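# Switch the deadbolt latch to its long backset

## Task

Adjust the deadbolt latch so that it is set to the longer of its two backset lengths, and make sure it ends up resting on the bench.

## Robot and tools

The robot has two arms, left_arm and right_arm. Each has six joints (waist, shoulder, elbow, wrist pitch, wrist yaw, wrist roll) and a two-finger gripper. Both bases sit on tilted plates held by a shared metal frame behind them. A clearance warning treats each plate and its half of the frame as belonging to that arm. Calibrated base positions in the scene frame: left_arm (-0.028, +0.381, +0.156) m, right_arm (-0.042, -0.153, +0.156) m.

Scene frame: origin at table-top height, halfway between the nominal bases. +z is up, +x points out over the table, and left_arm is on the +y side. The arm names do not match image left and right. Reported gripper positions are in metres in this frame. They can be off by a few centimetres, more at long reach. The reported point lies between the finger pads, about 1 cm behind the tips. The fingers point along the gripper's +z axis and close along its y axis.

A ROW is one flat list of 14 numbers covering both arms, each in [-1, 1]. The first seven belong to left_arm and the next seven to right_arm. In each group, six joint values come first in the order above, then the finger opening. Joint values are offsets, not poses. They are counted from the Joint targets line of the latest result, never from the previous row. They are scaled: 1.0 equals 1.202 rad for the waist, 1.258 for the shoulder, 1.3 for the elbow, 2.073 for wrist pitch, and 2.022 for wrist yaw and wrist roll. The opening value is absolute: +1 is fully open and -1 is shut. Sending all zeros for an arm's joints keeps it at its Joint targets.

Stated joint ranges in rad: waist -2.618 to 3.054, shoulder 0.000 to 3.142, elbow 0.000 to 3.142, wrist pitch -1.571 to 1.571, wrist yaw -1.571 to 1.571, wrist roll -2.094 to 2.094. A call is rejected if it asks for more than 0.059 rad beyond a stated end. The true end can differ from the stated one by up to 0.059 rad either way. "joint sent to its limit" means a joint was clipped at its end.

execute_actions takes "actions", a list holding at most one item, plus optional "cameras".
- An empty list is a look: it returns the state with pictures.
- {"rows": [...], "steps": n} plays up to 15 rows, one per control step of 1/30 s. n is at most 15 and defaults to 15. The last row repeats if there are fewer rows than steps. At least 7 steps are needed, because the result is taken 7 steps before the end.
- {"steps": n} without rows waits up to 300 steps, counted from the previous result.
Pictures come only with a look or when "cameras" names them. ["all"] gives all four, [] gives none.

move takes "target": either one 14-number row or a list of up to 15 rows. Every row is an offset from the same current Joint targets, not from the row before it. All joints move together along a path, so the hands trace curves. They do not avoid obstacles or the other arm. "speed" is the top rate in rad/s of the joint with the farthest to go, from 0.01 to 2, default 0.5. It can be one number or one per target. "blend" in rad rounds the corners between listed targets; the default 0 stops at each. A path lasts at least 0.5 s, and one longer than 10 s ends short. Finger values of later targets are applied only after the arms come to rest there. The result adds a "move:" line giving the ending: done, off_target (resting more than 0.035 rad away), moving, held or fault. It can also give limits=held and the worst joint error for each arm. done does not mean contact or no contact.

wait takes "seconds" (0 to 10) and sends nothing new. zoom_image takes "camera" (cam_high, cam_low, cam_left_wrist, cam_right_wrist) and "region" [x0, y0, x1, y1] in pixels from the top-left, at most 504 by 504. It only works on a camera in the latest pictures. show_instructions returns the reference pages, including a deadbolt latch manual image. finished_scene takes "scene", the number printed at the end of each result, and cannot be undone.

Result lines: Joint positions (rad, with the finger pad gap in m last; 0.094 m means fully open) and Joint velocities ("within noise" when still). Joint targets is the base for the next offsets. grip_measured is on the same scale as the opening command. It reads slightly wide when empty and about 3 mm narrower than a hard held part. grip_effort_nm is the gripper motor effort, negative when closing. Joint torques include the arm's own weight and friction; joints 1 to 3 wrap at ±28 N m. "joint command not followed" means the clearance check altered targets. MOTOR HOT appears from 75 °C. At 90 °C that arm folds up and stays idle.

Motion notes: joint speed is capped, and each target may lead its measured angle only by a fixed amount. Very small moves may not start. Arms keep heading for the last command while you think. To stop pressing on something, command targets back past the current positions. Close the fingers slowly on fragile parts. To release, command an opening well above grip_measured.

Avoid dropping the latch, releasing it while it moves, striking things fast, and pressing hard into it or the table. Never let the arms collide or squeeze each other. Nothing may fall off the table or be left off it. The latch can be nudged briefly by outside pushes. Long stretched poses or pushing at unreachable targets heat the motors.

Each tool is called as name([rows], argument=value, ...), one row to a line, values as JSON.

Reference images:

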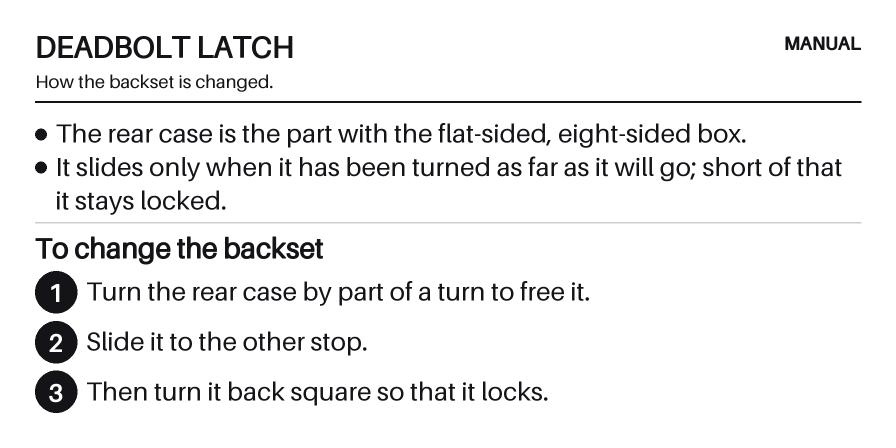

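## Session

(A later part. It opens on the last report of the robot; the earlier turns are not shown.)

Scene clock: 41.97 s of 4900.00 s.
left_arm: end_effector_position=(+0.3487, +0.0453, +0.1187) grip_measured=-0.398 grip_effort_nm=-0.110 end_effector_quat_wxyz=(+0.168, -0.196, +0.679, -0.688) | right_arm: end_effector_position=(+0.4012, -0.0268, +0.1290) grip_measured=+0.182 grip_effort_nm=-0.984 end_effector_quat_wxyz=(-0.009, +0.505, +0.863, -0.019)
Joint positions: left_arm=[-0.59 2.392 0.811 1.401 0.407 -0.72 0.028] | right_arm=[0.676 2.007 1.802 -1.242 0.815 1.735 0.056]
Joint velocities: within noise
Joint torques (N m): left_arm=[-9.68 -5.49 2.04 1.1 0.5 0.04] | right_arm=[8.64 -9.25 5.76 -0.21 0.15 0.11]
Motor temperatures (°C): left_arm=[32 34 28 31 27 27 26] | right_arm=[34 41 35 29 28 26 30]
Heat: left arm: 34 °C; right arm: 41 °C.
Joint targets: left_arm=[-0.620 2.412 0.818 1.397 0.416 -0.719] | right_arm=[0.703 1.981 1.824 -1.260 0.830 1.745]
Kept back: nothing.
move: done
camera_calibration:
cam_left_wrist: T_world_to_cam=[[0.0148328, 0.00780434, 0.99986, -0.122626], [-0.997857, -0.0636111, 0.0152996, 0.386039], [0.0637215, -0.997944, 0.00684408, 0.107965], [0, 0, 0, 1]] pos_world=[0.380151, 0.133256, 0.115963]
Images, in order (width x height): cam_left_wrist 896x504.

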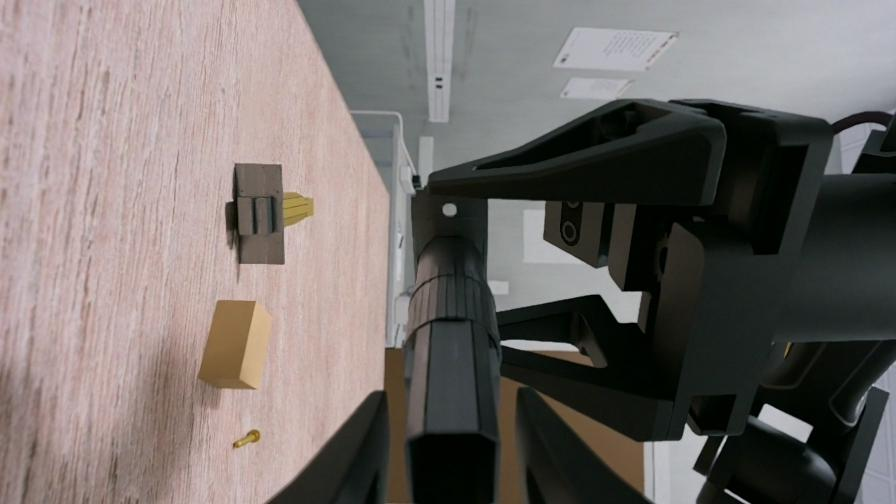

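move([
  [0,0,0,0,0,0,-0.6,0,0,0,0,0,0,0.0],
  [0,0,0,0,0,0,-0.9,0,0,0,0,0,0,-0.2],
  [0,0,0,0,0,0.15,-0.9,0,0,0,0,0,0,-0.2],
], speed=0.5, cameras=["cam_left_wrist"])

Scene clock: 45.17 s of 4900.00 s.
left_arm: end_effector_position=(+0.3485, +0.0451, +0.1189) grip_measured=-0.638 grip_effort_nm=-1.023 end_effector_quat_wxyz=(+0.265, -0.096, +0.700, -0.657) | right_arm: end_effector_position=(+0.4011, -0.0270, +0.1291) grip_measured=+0.182 grip_effort_nm=-0.989 end_effector_quat_wxyz=(-0.009, +0.505, +0.863, -0.020)
Joint positions: left_arm=[-0.59 2.392 0.811 1.401 0.407 -0.433 0.017] | right_arm=[0.676 2.007 1.802 -1.243 0.815 1.735 0.056]
Joint velocities: within noise
Joint torques (N m): left_arm=[-9.52 -5.42 2.07 1.07 0.53 0.23] | right_arm=[8.64 -9.24 5.74 -0.2 0.15 0.1]
Motor temperatures (°C): left_arm=[32 34 28 31 27 27 27] | right_arm=[34 41 35 29 28 26 30]
Heat: left arm: 34 °C; right arm: 41 °C.
Joint targets: left_arm=[-0.620 2.412 0.818 1.397 0.416 -0.416] | right_arm=[0.703 1.981 1.824 -1.260 0.830 1.745]
Kept back: nothing.
move: done
camera_calibration:
cam_left_wrist: T_world_to_cam=[[-0.231603, -0.13323, 0.963644, -0.0262476], [-0.969686, -0.0477078, -0.239651, 0.405618], [0.0779021, -0.989936, -0.118142, 0.11731], [0, 0, 0, 1]] pos_world=[0.378104, 0.131984, 0.136359]
Images, in order (width x height): cam_left_wrist 896x504.

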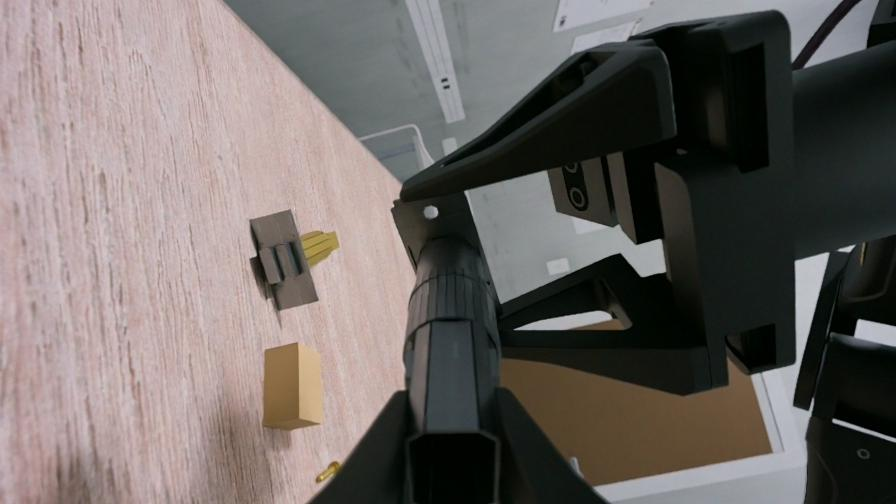

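move(target=[0,0,0,0,0,0.64,-0.9,0,0,0,0,0,0,-0.2], speed=0.8, cameras=["cam_left_wrist"])

Scene clock: 48.27 s of 4900.00 s.
left_arm: end_effector_position=(+0.3496, +0.0450, +0.1156) grip_measured=-0.538 grip_effort_nm=-1.023 end_effector_quat_wxyz=(+0.588, +0.321, +0.636, -0.384) | right_arm: end_effector_position=(+0.4033, -0.0258, +0.1303) grip_measured=+0.179 grip_effort_nm=-0.984 end_effector_quat_wxyz=(-0.003, +0.506, +0.863, -0.017)
Joint positions: left_arm=[-0.591 2.392 0.814 1.391 0.39 0.784 0.022] | right_arm=[0.68 2.007 1.802 -1.233 0.825 1.733 0.055]
Joint velocities: within noise
Joint torques (N m): left_arm=[-9.52 -5.44 1.85 1.18 0.67 1.1] | right_arm=[8.29 -9.24 5.79 -0.27 0.05 0.12]
Motor temperatures (°C): left_arm=[33 33 28 31 27 27 27] | right_arm=[35 42 35 29 28 26 30]
Heat: left arm: 33 °C; right arm: 42 °C.
Joint targets: left_arm=[-0.620 2.412 0.818 1.397 0.416 0.878] | right_arm=[0.704 1.981 1.824 -1.260 0.830 1.745]
Kept back: nothing.
move: off_target (left_arm); left_arm: the wrist roll is farthest, 0.094 rad from its target
camera_calibration:
cam_left_wrist: T_world_to_cam=[[-0.859917, -0.503077, 0.086346, 0.314865], [-0.295683, 0.353064, -0.887647, 0.227121], [0.416069, -0.788834, -0.452358, 0.0280445], [0, 0, 0, 1]] pos_world=[0.326245, 0.100335, 0.187102]
Images, in order (width x height): cam_left_wrist 896x504.

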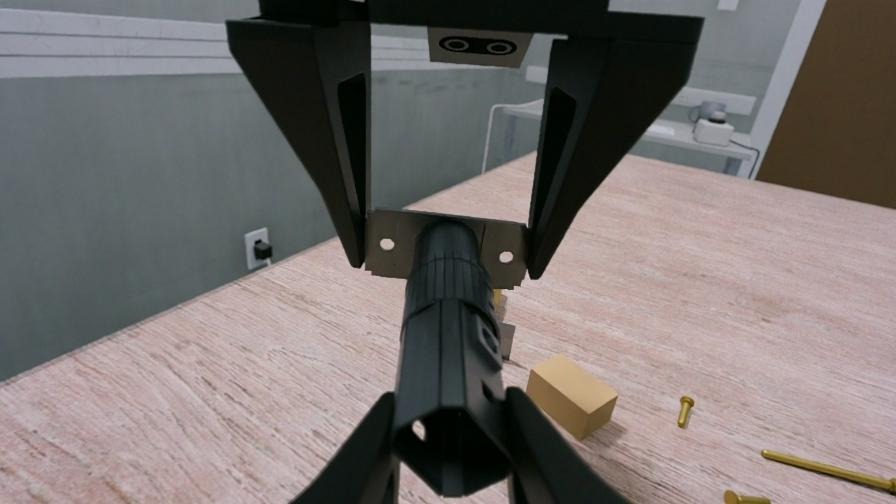

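zoom_image(camera="cam_left_wrist", region=[350, 200, 560, 504])

Scaled by 1.658 from the camera's 896x504 image, which has a finer 1280x720 frame.

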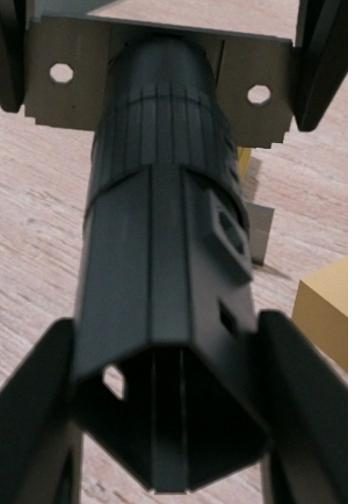

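move([
  [0,0,0,0,0,0,-0.2,0,0,0,0,0,0,-0.2],
  [0,0,0,0,0,-0.42,-0.2,0,0,0,0,0,0,-0.2],
], speed=1.0, cameras=["cam_left_wrist"])

zoom_image(camera="cam_left_wrist", region=[350, 200, 560, 504])

Scene clock: 54.93 s of 4900.00 s.
left_arm: end_effector_position=(+0.3488, +0.0444, +0.1169) grip_measured=-0.202 grip_effort_nm=0.125 end_effector_quat_wxyz=(+0.406, +0.066, +0.707, -0.575) | right_arm: end_effector_position=(+0.4020, -0.0268, +0.1303) grip_measured=+0.179 grip_effort_nm=-0.989 end_effector_quat_wxyz=(-0.004, +0.504, +0.864, -0.019)
Joint positions: left_arm=[-0.591 2.392 0.814 1.391 0.397 0.031 0.037] | right_arm=[0.68 2.007 1.802 -1.242 0.825 1.735 0.055]
Joint velocities: within noise
Joint torques (N m): left_arm=[-9.52 -5.52 1.83 1.16 0.63 -0.02] | right_arm=[8.31 -9.22 5.75 -0.2 0.05 0.1]
Motor temperatures (°C): left_arm=[33 33 28 31 27 28 27] | right_arm=[35 42 35 29 28 26 30]
Heat: left arm: 33 °C; right arm: 42 °C.
Joint targets: left_arm=[-0.620 2.412 0.818 1.397 0.416 0.029] | right_arm=[0.704 1.981 1.824 -1.260 0.830 1.745]
Kept back: nothing.
move: done
camera_calibration:
cam_left_wrist: T_world_to_cam=[[-0.575071, -0.340504, 0.743875, 0.130399], [-0.801855, 0.0542796, -0.595048, 0.383893], [0.162239, -0.938675, -0.30425, 0.106387], [0, 0, 0, 1]] pos_world=[0.365555, 0.123427, 0.163803]
Images, in order (width x height): cam_left_wrist 896x504.

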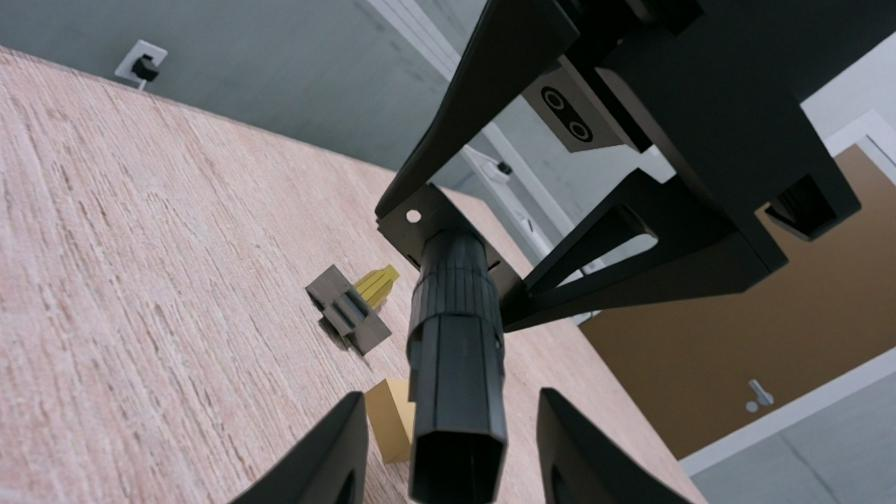

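Scaled by 1.658 from the camera's 896x504 image, which has a finer 1280x720 frame.

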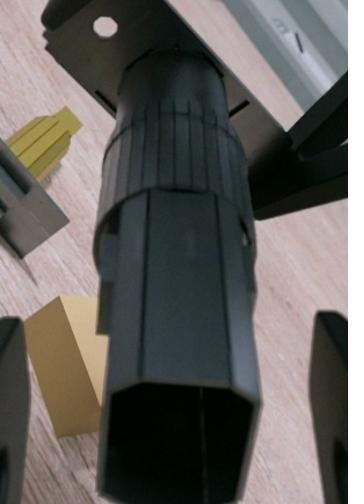

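move([
  [0,0,0,0,0,0,-0.6,0,0,0,0,0,0,-0.2],
  [0,0,0,0,0,0,-0.95,0,0,0,0,0,0,-0.3],
  [0,0,0,0,0,0.05,-0.95,0,0,0,0,0,0,-0.3],
], speed=0.4, cameras=["cam_left_wrist"])

Scene clock: 58.00 s of 4900.00 s.
left_arm: end_effector_position=(+0.3485, +0.0442, +0.1174) grip_measured=-0.644 grip_effort_nm=-1.023 end_effector_quat_wxyz=(+0.429, +0.097, +0.702, -0.559) | right_arm: end_effector_position=(+0.4020, -0.0268, +0.1303) grip_measured=+0.179 grip_effort_nm=-0.984 end_effector_quat_wxyz=(-0.004, +0.504, +0.863, -0.019)
Joint positions: left_arm=[-0.591 2.392 0.814 1.391 0.4 0.115 0.017] | right_arm=[0.68 2.007 1.802 -1.242 0.825 1.736 0.055]
Joint velocities: within noise
Joint torques (N m): left_arm=[-9.43 -5.44 1.8 1.19 0.6 0.18] | right_arm=[8.29 -9.21 5.76 -0.2 0.04 0.1]
Motor temperatures (°C): left_arm=[34 33 28 31 27 27 27] | right_arm=[35 43 35 29 28 26 30]
Heat: left arm: 34 °C; right arm: 43 °C.
Joint targets: left_arm=[-0.620 2.412 0.818 1.397 0.416 0.130] | right_arm=[0.704 1.981 1.824 -1.260 0.830 1.745]
Kept back: nothing.
move: done
camera_calibration:
cam_left_wrist: T_world_to_cam=[[-0.629268, -0.366628, 0.685278, 0.156638], [-0.755345, 0.0809269, -0.650311, 0.373027], [0.182965, -0.926841, -0.327855, 0.101433], [0, 0, 0, 1]] pos_world=[0.361773, 0.121252, 0.168498]
Images, in order (width x height): cam_left_wrist 896x504.

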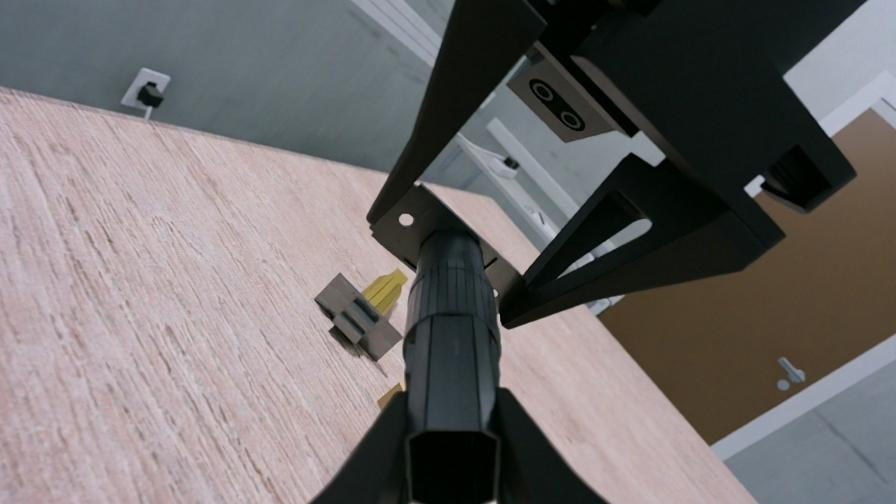

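move(target=[0,0,0,0,0,0.06,-0.95,0,0,0,0,0,0,-0.3], speed=0.3, cameras=[])

Scene clock: 58.97 s of 4900.00 s.
left_arm: end_effector_position=(+0.3485, +0.0442, +0.1173) grip_measured=-0.644 grip_effort_nm=-1.018 end_effector_quat_wxyz=(+0.449, +0.122, +0.699, -0.543) | right_arm: end_effector_position=(+0.4020, -0.0268, +0.1303) grip_measured=+0.179 grip_effort_nm=-0.984 end_effector_quat_wxyz=(-0.004, +0.504, +0.864, -0.019)
Joint positions: left_arm=[-0.591 2.392 0.814 1.391 0.4 0.188 0.017] | right_arm=[0.68 2.007 1.802 -1.242 0.825 1.736 0.055]
Joint velocities: within noise
Joint torques (N m): left_arm=[-9.46 -5.53 1.76 1.18 0.59 0.77] | right_arm=[8.28 -9.24 5.75 -0.19 0.05 0.1]
Motor temperatures (°C): left_arm=[34 33 28 31 27 27 27] | right_arm=[35 43 35 29 28 26 30]
Heat: left arm: 34 °C; right arm: 43 °C.
Joint targets: left_arm=[-0.620 2.412 0.818 1.397 0.416 0.251] | right_arm=[0.704 1.981 1.824 -1.260 0.830 1.745]
Kept back: nothing.
move: off_target (left_arm); left_arm: the wrist roll is farthest, 0.064 rad from its target
No camera images: "cameras" was empty.

move([
  [0,0,0,0,0,-0.02,-0.95,0,0,0,0,0,0,-0.3],
  [0.035,-0.0622,-0.0765,0.029,0.0128,-0.02,-0.95,0,0,0,0,0.04,0,-0.3],
], speed=0.12, cameras=["cam_left_wrist"])

Scene clock: 60.93 s of 4900.00 s.
left_arm: end_effector_position=(+0.3396, +0.0595, +0.1217) grip_measured=-0.644 grip_effort_nm=-1.023 end_effector_quat_wxyz=(+0.451, +0.117, +0.699, -0.543) | right_arm: end_effector_position=(+0.3995, -0.0207, +0.1346) grip_measured=+0.179 grip_effort_nm=-0.989 end_effector_quat_wxyz=(-0.008, +0.500, +0.866, -0.012)
Joint positions: left_arm=[-0.582 2.359 0.734 1.445 0.405 0.18 0.017] | right_arm=[0.695 2.007 1.802 -1.243 0.814 1.737 0.055]
Joint velocities: within noise
Joint torques (N m): left_arm=[-6.32 -9.03 0.02 1.24 0.83 0.37] | right_arm=[7.12 -9.13 5.76 -0.16 1.07 0.09]
Motor temperatures (°C): left_arm=[34 33 28 31 27 27 27] | right_arm=[35 43 35 29 28 26 30]
Heat: left arm: 34 °C; right arm: 43 °C.
Joint targets: left_arm=[-0.578 2.333 0.718 1.457 0.442 0.211] | right_arm=[0.703 1.981 1.824 -1.260 0.911 1.745]
Kept back: nothing.
move: off_target (left_arm, right_arm); left_arm: the wrist yaw is farthest, 0.036 rad from its target; right_arm: the wrist yaw is farthest, 0.097 rad from its target
camera_calibration:
cam_left_wrist: T_world_to_cam=[[-0.664888, -0.393389, 0.634955, 0.173506], [-0.716652, 0.0963463, -0.690744, 0.358736], [0.210556, -0.91431, -0.345983, 0.110801], [0, 0, 0, 1]] pos_world=[0.349122, 0.134999, 0.175962]
Images, in order (width x height): cam_left_wrist 896x504.

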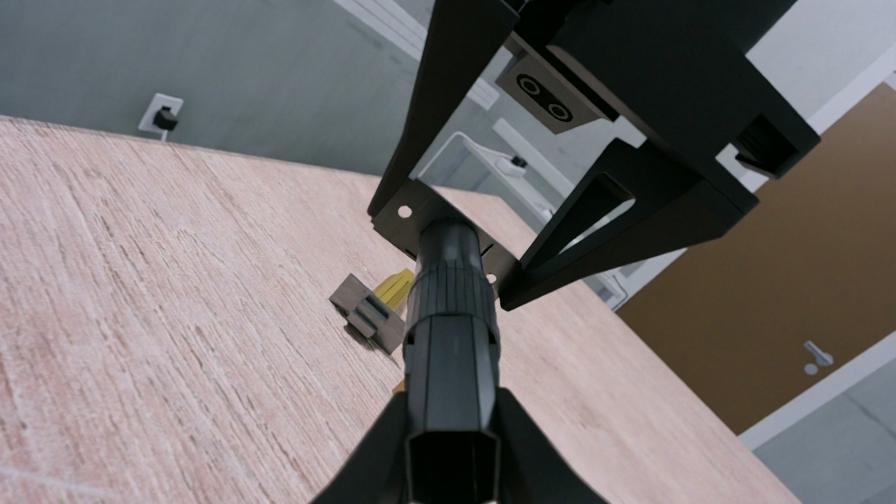

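move(target=[0.010,-0.0133,-0.032,0.012,0.006,0,-0.95,0,0,0,0,0.03,0,-0.3], speed=0.12, cameras=["cam_left_wrist"])

Scene clock: 61.97 s of 4900.00 s.
left_arm: end_effector_position=(+0.3371, +0.0657, +0.1248) grip_measured=-0.644 grip_effort_nm=-1.018 end_effector_quat_wxyz=(+0.455, +0.118, +0.696, -0.543) | right_arm: end_effector_position=(+0.3994, -0.0163, +0.1385) grip_measured=+0.179 grip_effort_nm=-0.984 end_effector_quat_wxyz=(-0.005, +0.499, +0.867, -0.006)
Joint positions: left_arm=[-0.576 2.343 0.706 1.464 0.416 0.185 0.017] | right_arm=[0.709 2.007 1.802 -1.238 0.817 1.741 0.055]
Joint velocities: within noise
Joint torques (N m): left_arm=[-5.81 -8.94 -1.14 1.31 0.85 0.29] | right_arm=[6.16 -9.07 5.79 -0.19 1.72 0.04]
Motor temperatures (°C): left_arm=[34 33 28 31 27 27 27] | right_arm=[35 43 35 29 28 26 30]
Heat: left arm: 34 °C; right arm: 43 °C.
Joint targets: left_arm=[-0.566 2.317 0.677 1.482 0.454 0.211] | right_arm=[0.704 1.981 1.824 -1.260 0.972 1.745]
Kept back: nothing.
move: off_target (left_arm, right_arm); left_arm: the wrist yaw is farthest, 0.038 rad from its target; right_arm: the wrist yaw is farthest, 0.154 rad from its target
camera_calibration:
cam_left_wrist: T_world_to_cam=[[-0.670289, -0.392245, 0.629965, 0.174731], [-0.710219, 0.0929265, -0.69782, 0.357473], [0.215176, -0.915155, -0.340867, 0.115909], [0, 0, 0, 1]] pos_world=[0.346064, 0.141394, 0.178887]
Images, in order (width x height): cam_left_wrist 896x504.

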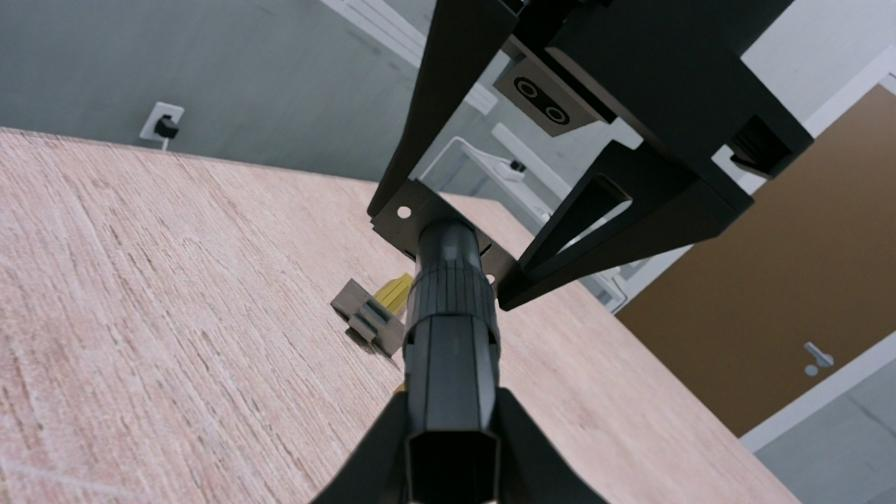

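move([
  [-0.013,0.0173,0.042,-0.016,-0.008,0,-0.95,0,0,0,0,-0.055,0,-0.3],
  [-0.013,0.0173,0.042,-0.016,-0.008,-0.451,-0.95,0,0,0,0,-0.055,0,-0.3],
], speed=[0.15,0.5], cameras=["cam_left_wrist"])

zoom_image(camera="cam_left_wrist", region=[340, 160, 580, 504])

Scene clock: 65.63 s of 4900.00 s.
left_arm: end_effector_position=(+0.3403, +0.0625, +0.1251) grip_measured=-0.643 grip_effort_nm=-1.023 end_effector_quat_wxyz=(+0.179, -0.185, +0.679, -0.687) | right_arm: end_effector_position=(+0.3998, -0.0174, +0.1377) grip_measured=+0.179 grip_effort_nm=-0.984 end_effector_quat_wxyz=(-0.005, +0.501, +0.865, -0.008)
Joint positions: left_arm=[-0.576 2.343 0.727 1.44 0.425 -0.69 0.017] | right_arm=[0.706 2.007 1.802 -1.238 0.819 1.743 0.055]
Joint velocities: within noise
Joint torques (N m): left_arm=[-7.16 -7.09 1.76 1.21 0.54 -0.11] | right_arm=[6.37 -9.07 5.79 -0.2 0.45 0.01]
Motor temperatures (°C): left_arm=[33 34 28 31 27 27 27] | right_arm=[35 43 35 29 28 26 30]
Heat: left arm: 34 °C; right arm: 43 °C.
Joint targets: left_arm=[-0.581 2.339 0.731 1.449 0.438 -0.701] | right_arm=[0.704 1.981 1.824 -1.260 0.860 1.745]
Kept back: nothing.
move: off_target (right_arm); right_arm: the wrist yaw is farthest, 0.042 rad from its target
camera_calibration:
cam_left_wrist: T_world_to_cam=[[-0.01334, -0.00164169, 0.99991, -0.118816], [-0.997863, -0.0639482, -0.0134177, 0.382309], [0.0639644, -0.997952, -0.000785113, 0.126458], [0, 0, 0, 1]] pos_world=[0.371818, 0.150452, 0.124034]
Images, in order (width x height): cam_left_wrist 896x504.

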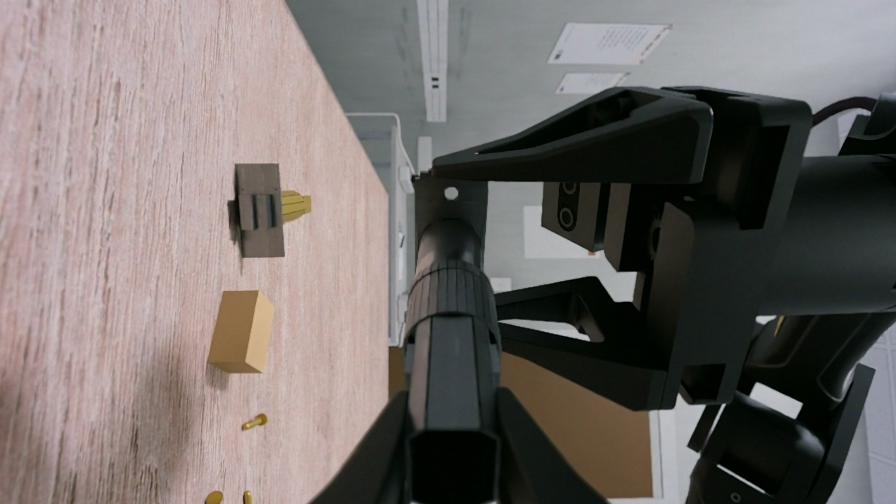

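Scaled by 1.465 from the camera's 896x504 image, which has a finer 1280x720 frame.

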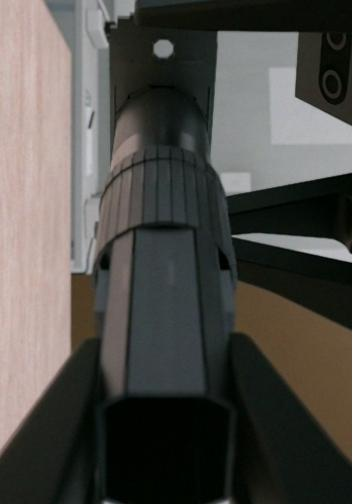

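move(target=[0,0,0,0,0,-0.03,-0.95,0,0,0,0,0,0,-0.3], speed=0.3, cameras=[])

Scene clock: 66.63 s of 4900.00 s.
left_arm: end_effector_position=(+0.3401, +0.0624, +0.1250) grip_measured=-0.643 grip_effort_nm=-1.018 end_effector_quat_wxyz=(+0.163, -0.200, +0.675, -0.691) | right_arm: end_effector_position=(+0.3995, -0.0176, +0.1377) grip_measured=+0.179 grip_effort_nm=-0.989 end_effector_quat_wxyz=(-0.005, +0.500, +0.866, -0.008)
Joint positions: left_arm=[-0.576 2.343 0.727 1.438 0.426 -0.734 0.017] | right_arm=[0.706 2.007 1.802 -1.24 0.819 1.743 0.055]
Joint velocities: within noise
Joint torques (N m): left_arm=[-7.1 -7.02 1.62 1.24 0.54 -0.32] | right_arm=[6.35 -9.1 5.76 -0.18 0.45 0.01]
Motor temperatures (°C): left_arm=[33 34 28 31 27 27 27] | right_arm=[34 43 36 29 28 26 30]
Heat: left arm: 34 °C; right arm: 43 °C.
Joint targets: left_arm=[-0.581 2.339 0.731 1.449 0.438 -0.761] | right_arm=[0.704 1.981 1.824 -1.260 0.860 1.745]
Kept back: nothing.
move: off_target (right_arm); right_arm: the wrist yaw is farthest, 0.041 rad from its target
No camera images: "cameras" was empty.

move([
  [0,0.04,0.028,0.006,0,0.012,-0.95,0,0,0,0,-0.008,0,-0.3],
  [0,0.04,0.028,0.006,0,0.012,0.3,0,0,0,0,-0.008,0,-0.3],
], speed=0.15, cameras=["cam_left_wrist"])

Scene clock: 68.57 s of 4900.00 s.
left_arm: end_effector_position=(+0.3434, +0.0572, +0.1226) grip_measured=+0.298 grip_effort_nm=0.129 end_effector_quat_wxyz=(+0.166, -0.201, +0.671, -0.694) | right_arm: end_effector_position=(+0.4011, -0.0229, +0.1350) grip_measured=+0.179 grip_effort_nm=-0.984 end_effector_quat_wxyz=(+0.000, +0.502, +0.865, -0.015)
Joint positions: left_arm=[-0.576 2.371 0.758 1.448 0.43 -0.738 0.061] | right_arm=[0.696 2.007 1.802 -1.245 0.831 1.743 0.055]
Joint velocities: within noise
Joint torques (N m): left_arm=[-7.21 -5.55 2.21 1.26 0.52 0] | right_arm=[7.04 -9.13 5.78 -0.16 0.14 0.01]
Motor temperatures (°C): left_arm=[33 34 28 31 27 27 27] | right_arm=[34 43 36 29 28 26 30]
Heat: left arm: 34 °C; right arm: 43 °C.
Joint targets: left_arm=[-0.581 2.389 0.768 1.461 0.438 -0.737] | right_arm=[0.703 1.981 1.824 -1.260 0.844 1.745]
Kept back: nothing.
move: done
camera_calibration:
cam_left_wrist: T_world_to_cam=[[0.0196345, 0.028556, 0.999399, -0.129331], [-0.997459, -0.0679132, 0.0215369, 0.380811], [0.0684874, -0.997282, 0.02715, 0.115935], [0, 0, 0, 1]] pos_world=[0.374443, 0.145176, 0.117904]
Images, in order (width x height): cam_left_wrist 896x504.

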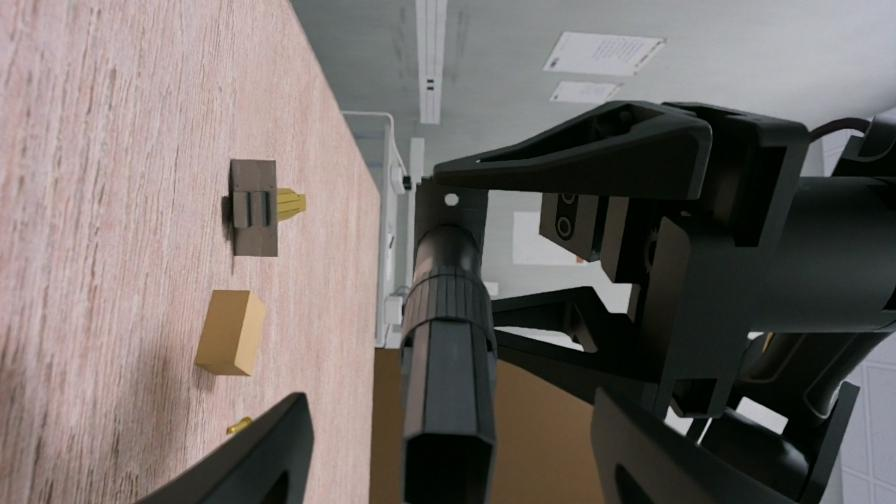

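move([
  [0.043,-0.0827,-0.126,0.04,0.0346,0,0.5,0,0,0,0,0,0,-0.3],
  [0.44,-0.508,-0.126,0.04,0.0346,0,0.5,-0.1082,0.1343,-0.0477,0.1794,-0.0317,-0.1192,-0.3],
  [0.5,-0.508,-0.126,0.04,0.0346,0,0.5,-0.1489,0.1566,-0.0785,0.2354,-0.0391,-0.1518,-0.3],
], speed=[0.4,0.6,0.15], blend=[0,0.05,0], cameras=["cam_right_wrist","cam_low","cam_high"])

zoom_image(camera="cam_low", region=[380, 220, 500, 300])

Scene clock: 72.57 s of 4900.00 s.
left_arm: end_effector_position=(+0.4851, +0.3846, +0.1260) grip_measured=+0.498 grip_effort_nm=0.120 end_effector_quat_wxyz=(+0.470, -0.332, +0.630, -0.522) | right_arm: end_effector_position=(+0.4248, +0.0037, +0.0265) grip_measured=+0.179 grip_effort_nm=-0.989 end_effector_quat_wxyz=(+0.002, +0.497, +0.868, +0.004)
Joint positions: left_arm=[0.018 1.77 0.605 1.545 0.493 -0.739 0.07] | right_arm=[0.522 2.162 1.737 -0.796 0.776 1.45 0.055]
Joint velocities: within noise
Joint torques (N m): left_arm=[-3.32 -9.62 1.74 1.45 0.45 0] | right_arm=[7.23 -7.16 2.43 0.32 -0.13 -0.12]
Motor temperatures (°C): left_arm=[33 34 28 31 27 27 27] | right_arm=[34 43 35 29 28 26 30]
Heat: left arm: 34 °C; right arm: 43 °C.
Joint targets: left_arm=[0.020 1.750 0.604 1.544 0.508 -0.737] | right_arm=[0.525 2.178 1.722 -0.772 0.765 1.438]
Kept back: nothing.
move: done
camera_calibration:
cam_right_wrist: T_world_to_cam=[[-0.866848, -0.498276, -0.0172138, 0.372973], [-0.457036, 0.780359, 0.426798, 0.218387], [-0.19923, 0.377836, -0.904183, 0.195715], [0, 0, 0, 1]] pos_world=[0.462114, -0.058525, 0.0901758]
Images, in order (width x height): cam_high 896x504, cam_low 896x504, cam_right_wrist 896x504.

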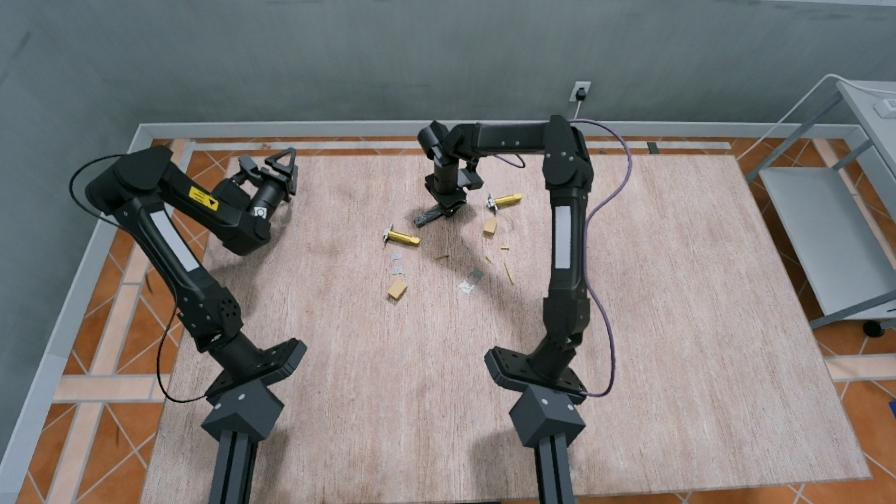

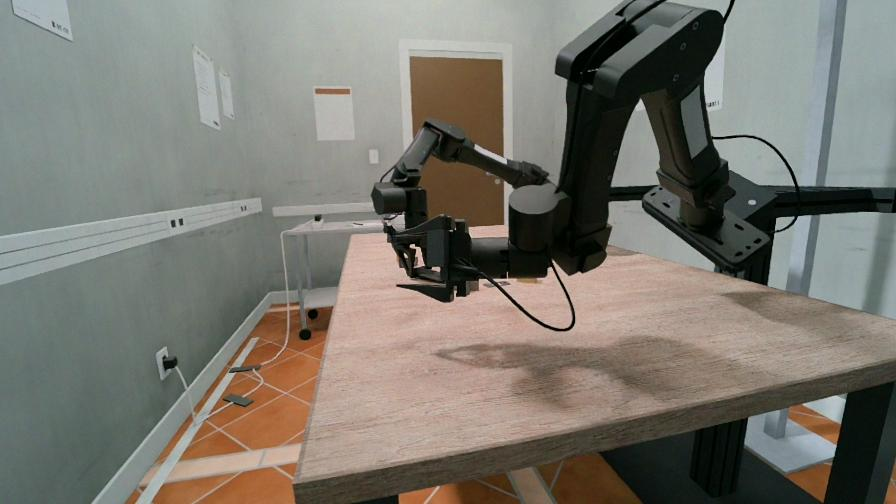

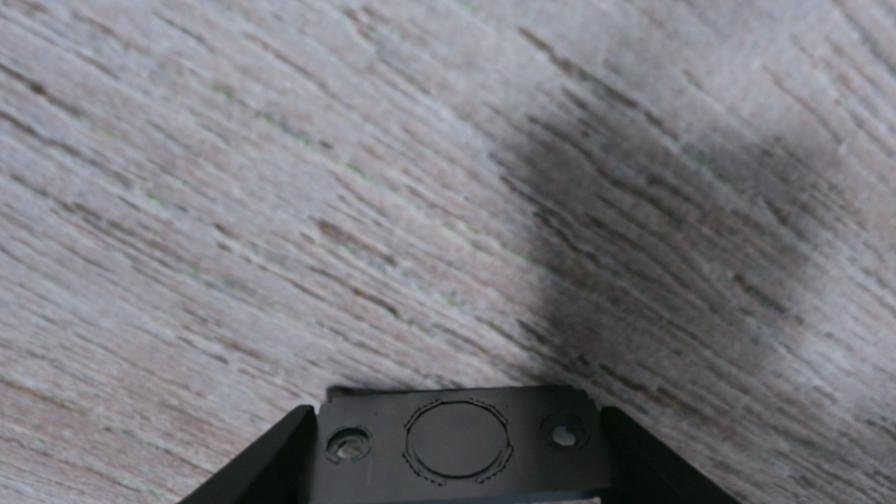

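Scaled by 4.200 from the camera's 896x504 image, which has a finer 1280x720 frame.

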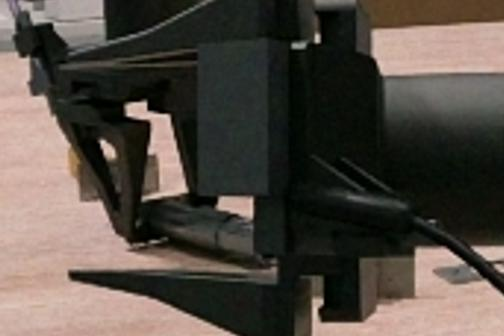

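move([
  [0,0,0,0,0,0,0.5,-0.003,0.0015,-0.008,0.005,0,-0.002,-0.3],
  [0,0,0,0,0,0,0.5,-0.003,0.0015,-0.008,0.005,0,-0.002,0.27],
  [0,0,0,0,0,0,0.5,-0.003,0.0015,-0.008,0.005,0,-0.002,0.7],
  [0,0,0,0,0,0,0.5,0.049,-0.023,0.051,-0.070,0.008,0.0415,0.8],
  [0.1,-0.1,0,0,0,0,0.5,0.141,-0.1335,0.095,-0.171,0.015,0.12,0.9],
], speed=[0.15,0.3,0.3,0.4,0.6], blend=[0,0,0,0.05,0], cameras=["cam_right_wrist","cam_low"])

zoom_image(camera="cam_right_wrist", region=[350, 200, 560, 500])

zoom_image(camera="cam_low", region=[380, 220, 500, 300])

Scene clock: 78.77 s of 4900.00 s.
left_arm: end_effector_position=(+0.4909, +0.4533, +0.1413) grip_measured=+0.498 grip_effort_nm=0.120 end_effector_quat_wxyz=(+0.531, -0.339, +0.621, -0.467) | right_arm: end_effector_position=(+0.4275, -0.0050, +0.1343) grip_measured=+0.898 grip_effort_nm=0.149 end_effector_quat_wxyz=(-0.002, +0.526, +0.849, +0.040)
Joint positions: left_arm=[0.139 1.65 0.605 1.541 0.496 -0.739 0.07] | right_arm=[0.678 2.014 1.836 -1.108 0.782 1.671 0.089]
Joint velocities: within noise
Joint torques (N m): left_arm=[-2.71 -10.43 2.15 1.53 0.37 0] | right_arm=[7.84 -7.61 4.85 -0.03 0.11 0.11]
Motor temperatures (°C): left_arm=[32 35 27 32 27 27 27] | right_arm=[35 42 35 29 28 26 30]
Heat: left arm: 35 °C; right arm: 42 °C.
Joint targets: left_arm=[0.140 1.624 0.604 1.544 0.508 -0.737] | right_arm=[0.694 2.010 1.846 -1.126 0.796 1.681]
Kept back: nothing.
move: done; blend cut to 0 rad at target 4
camera_calibration:
cam_right_wrist: T_world_to_cam=[[-0.89783, -0.434188, -0.0733637, 0.393909], [-0.415763, 0.780982, 0.466055, 0.157484], [-0.14506, 0.44894, -0.881709, 0.271137], [0, 0, 0, 1]] pos_world=[0.458471, -0.0736858, 0.194566]
Images, in order (width x height): cam_low 896x504, cam_right_wrist 896x504.

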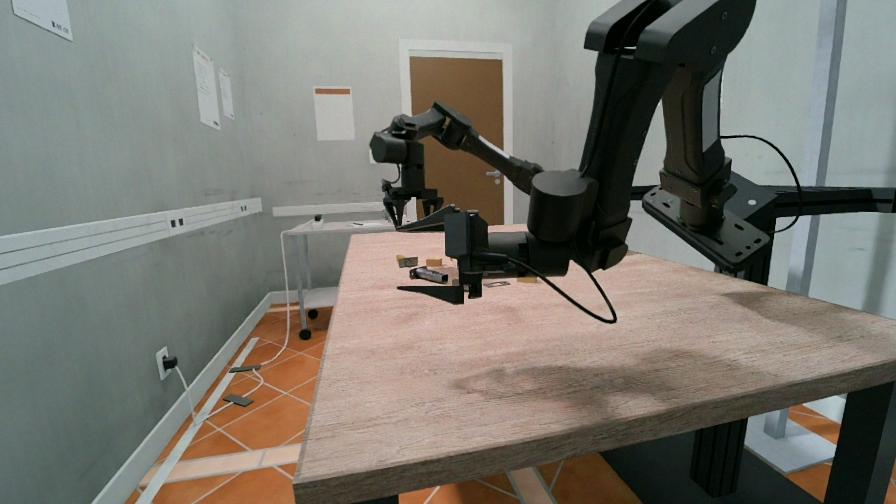

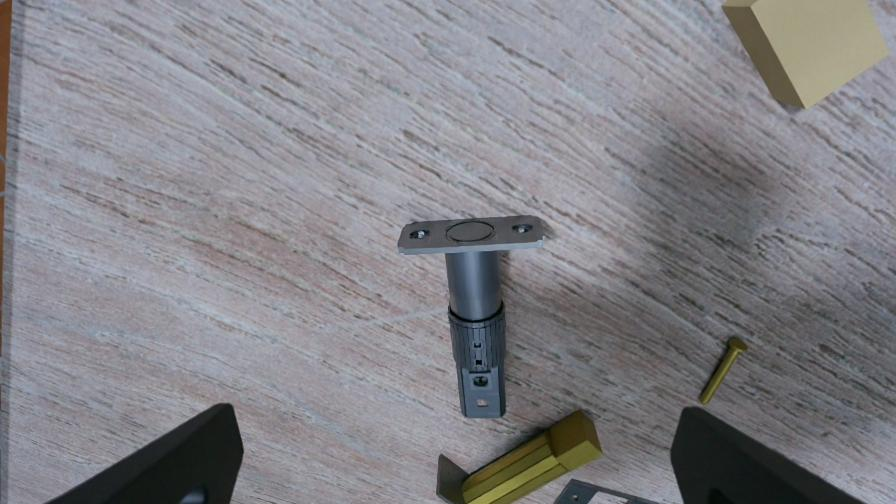

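Scaled by 1.680 from the camera's 896x504 image, which has a finer 1280x720 frame.

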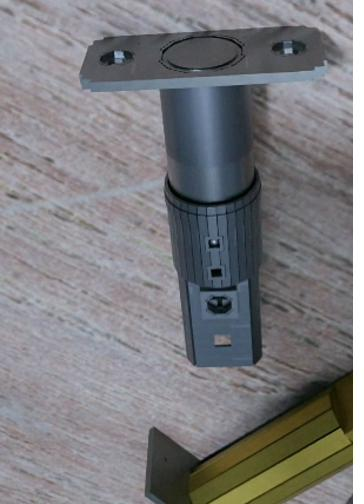

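Scaled by 4.200 from the camera's 896x504 image, which has a finer 1280x720 frame.

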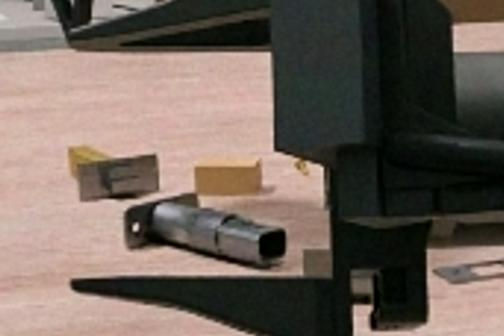

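finished_scene(scene=2)

The scene is finished: the task was done.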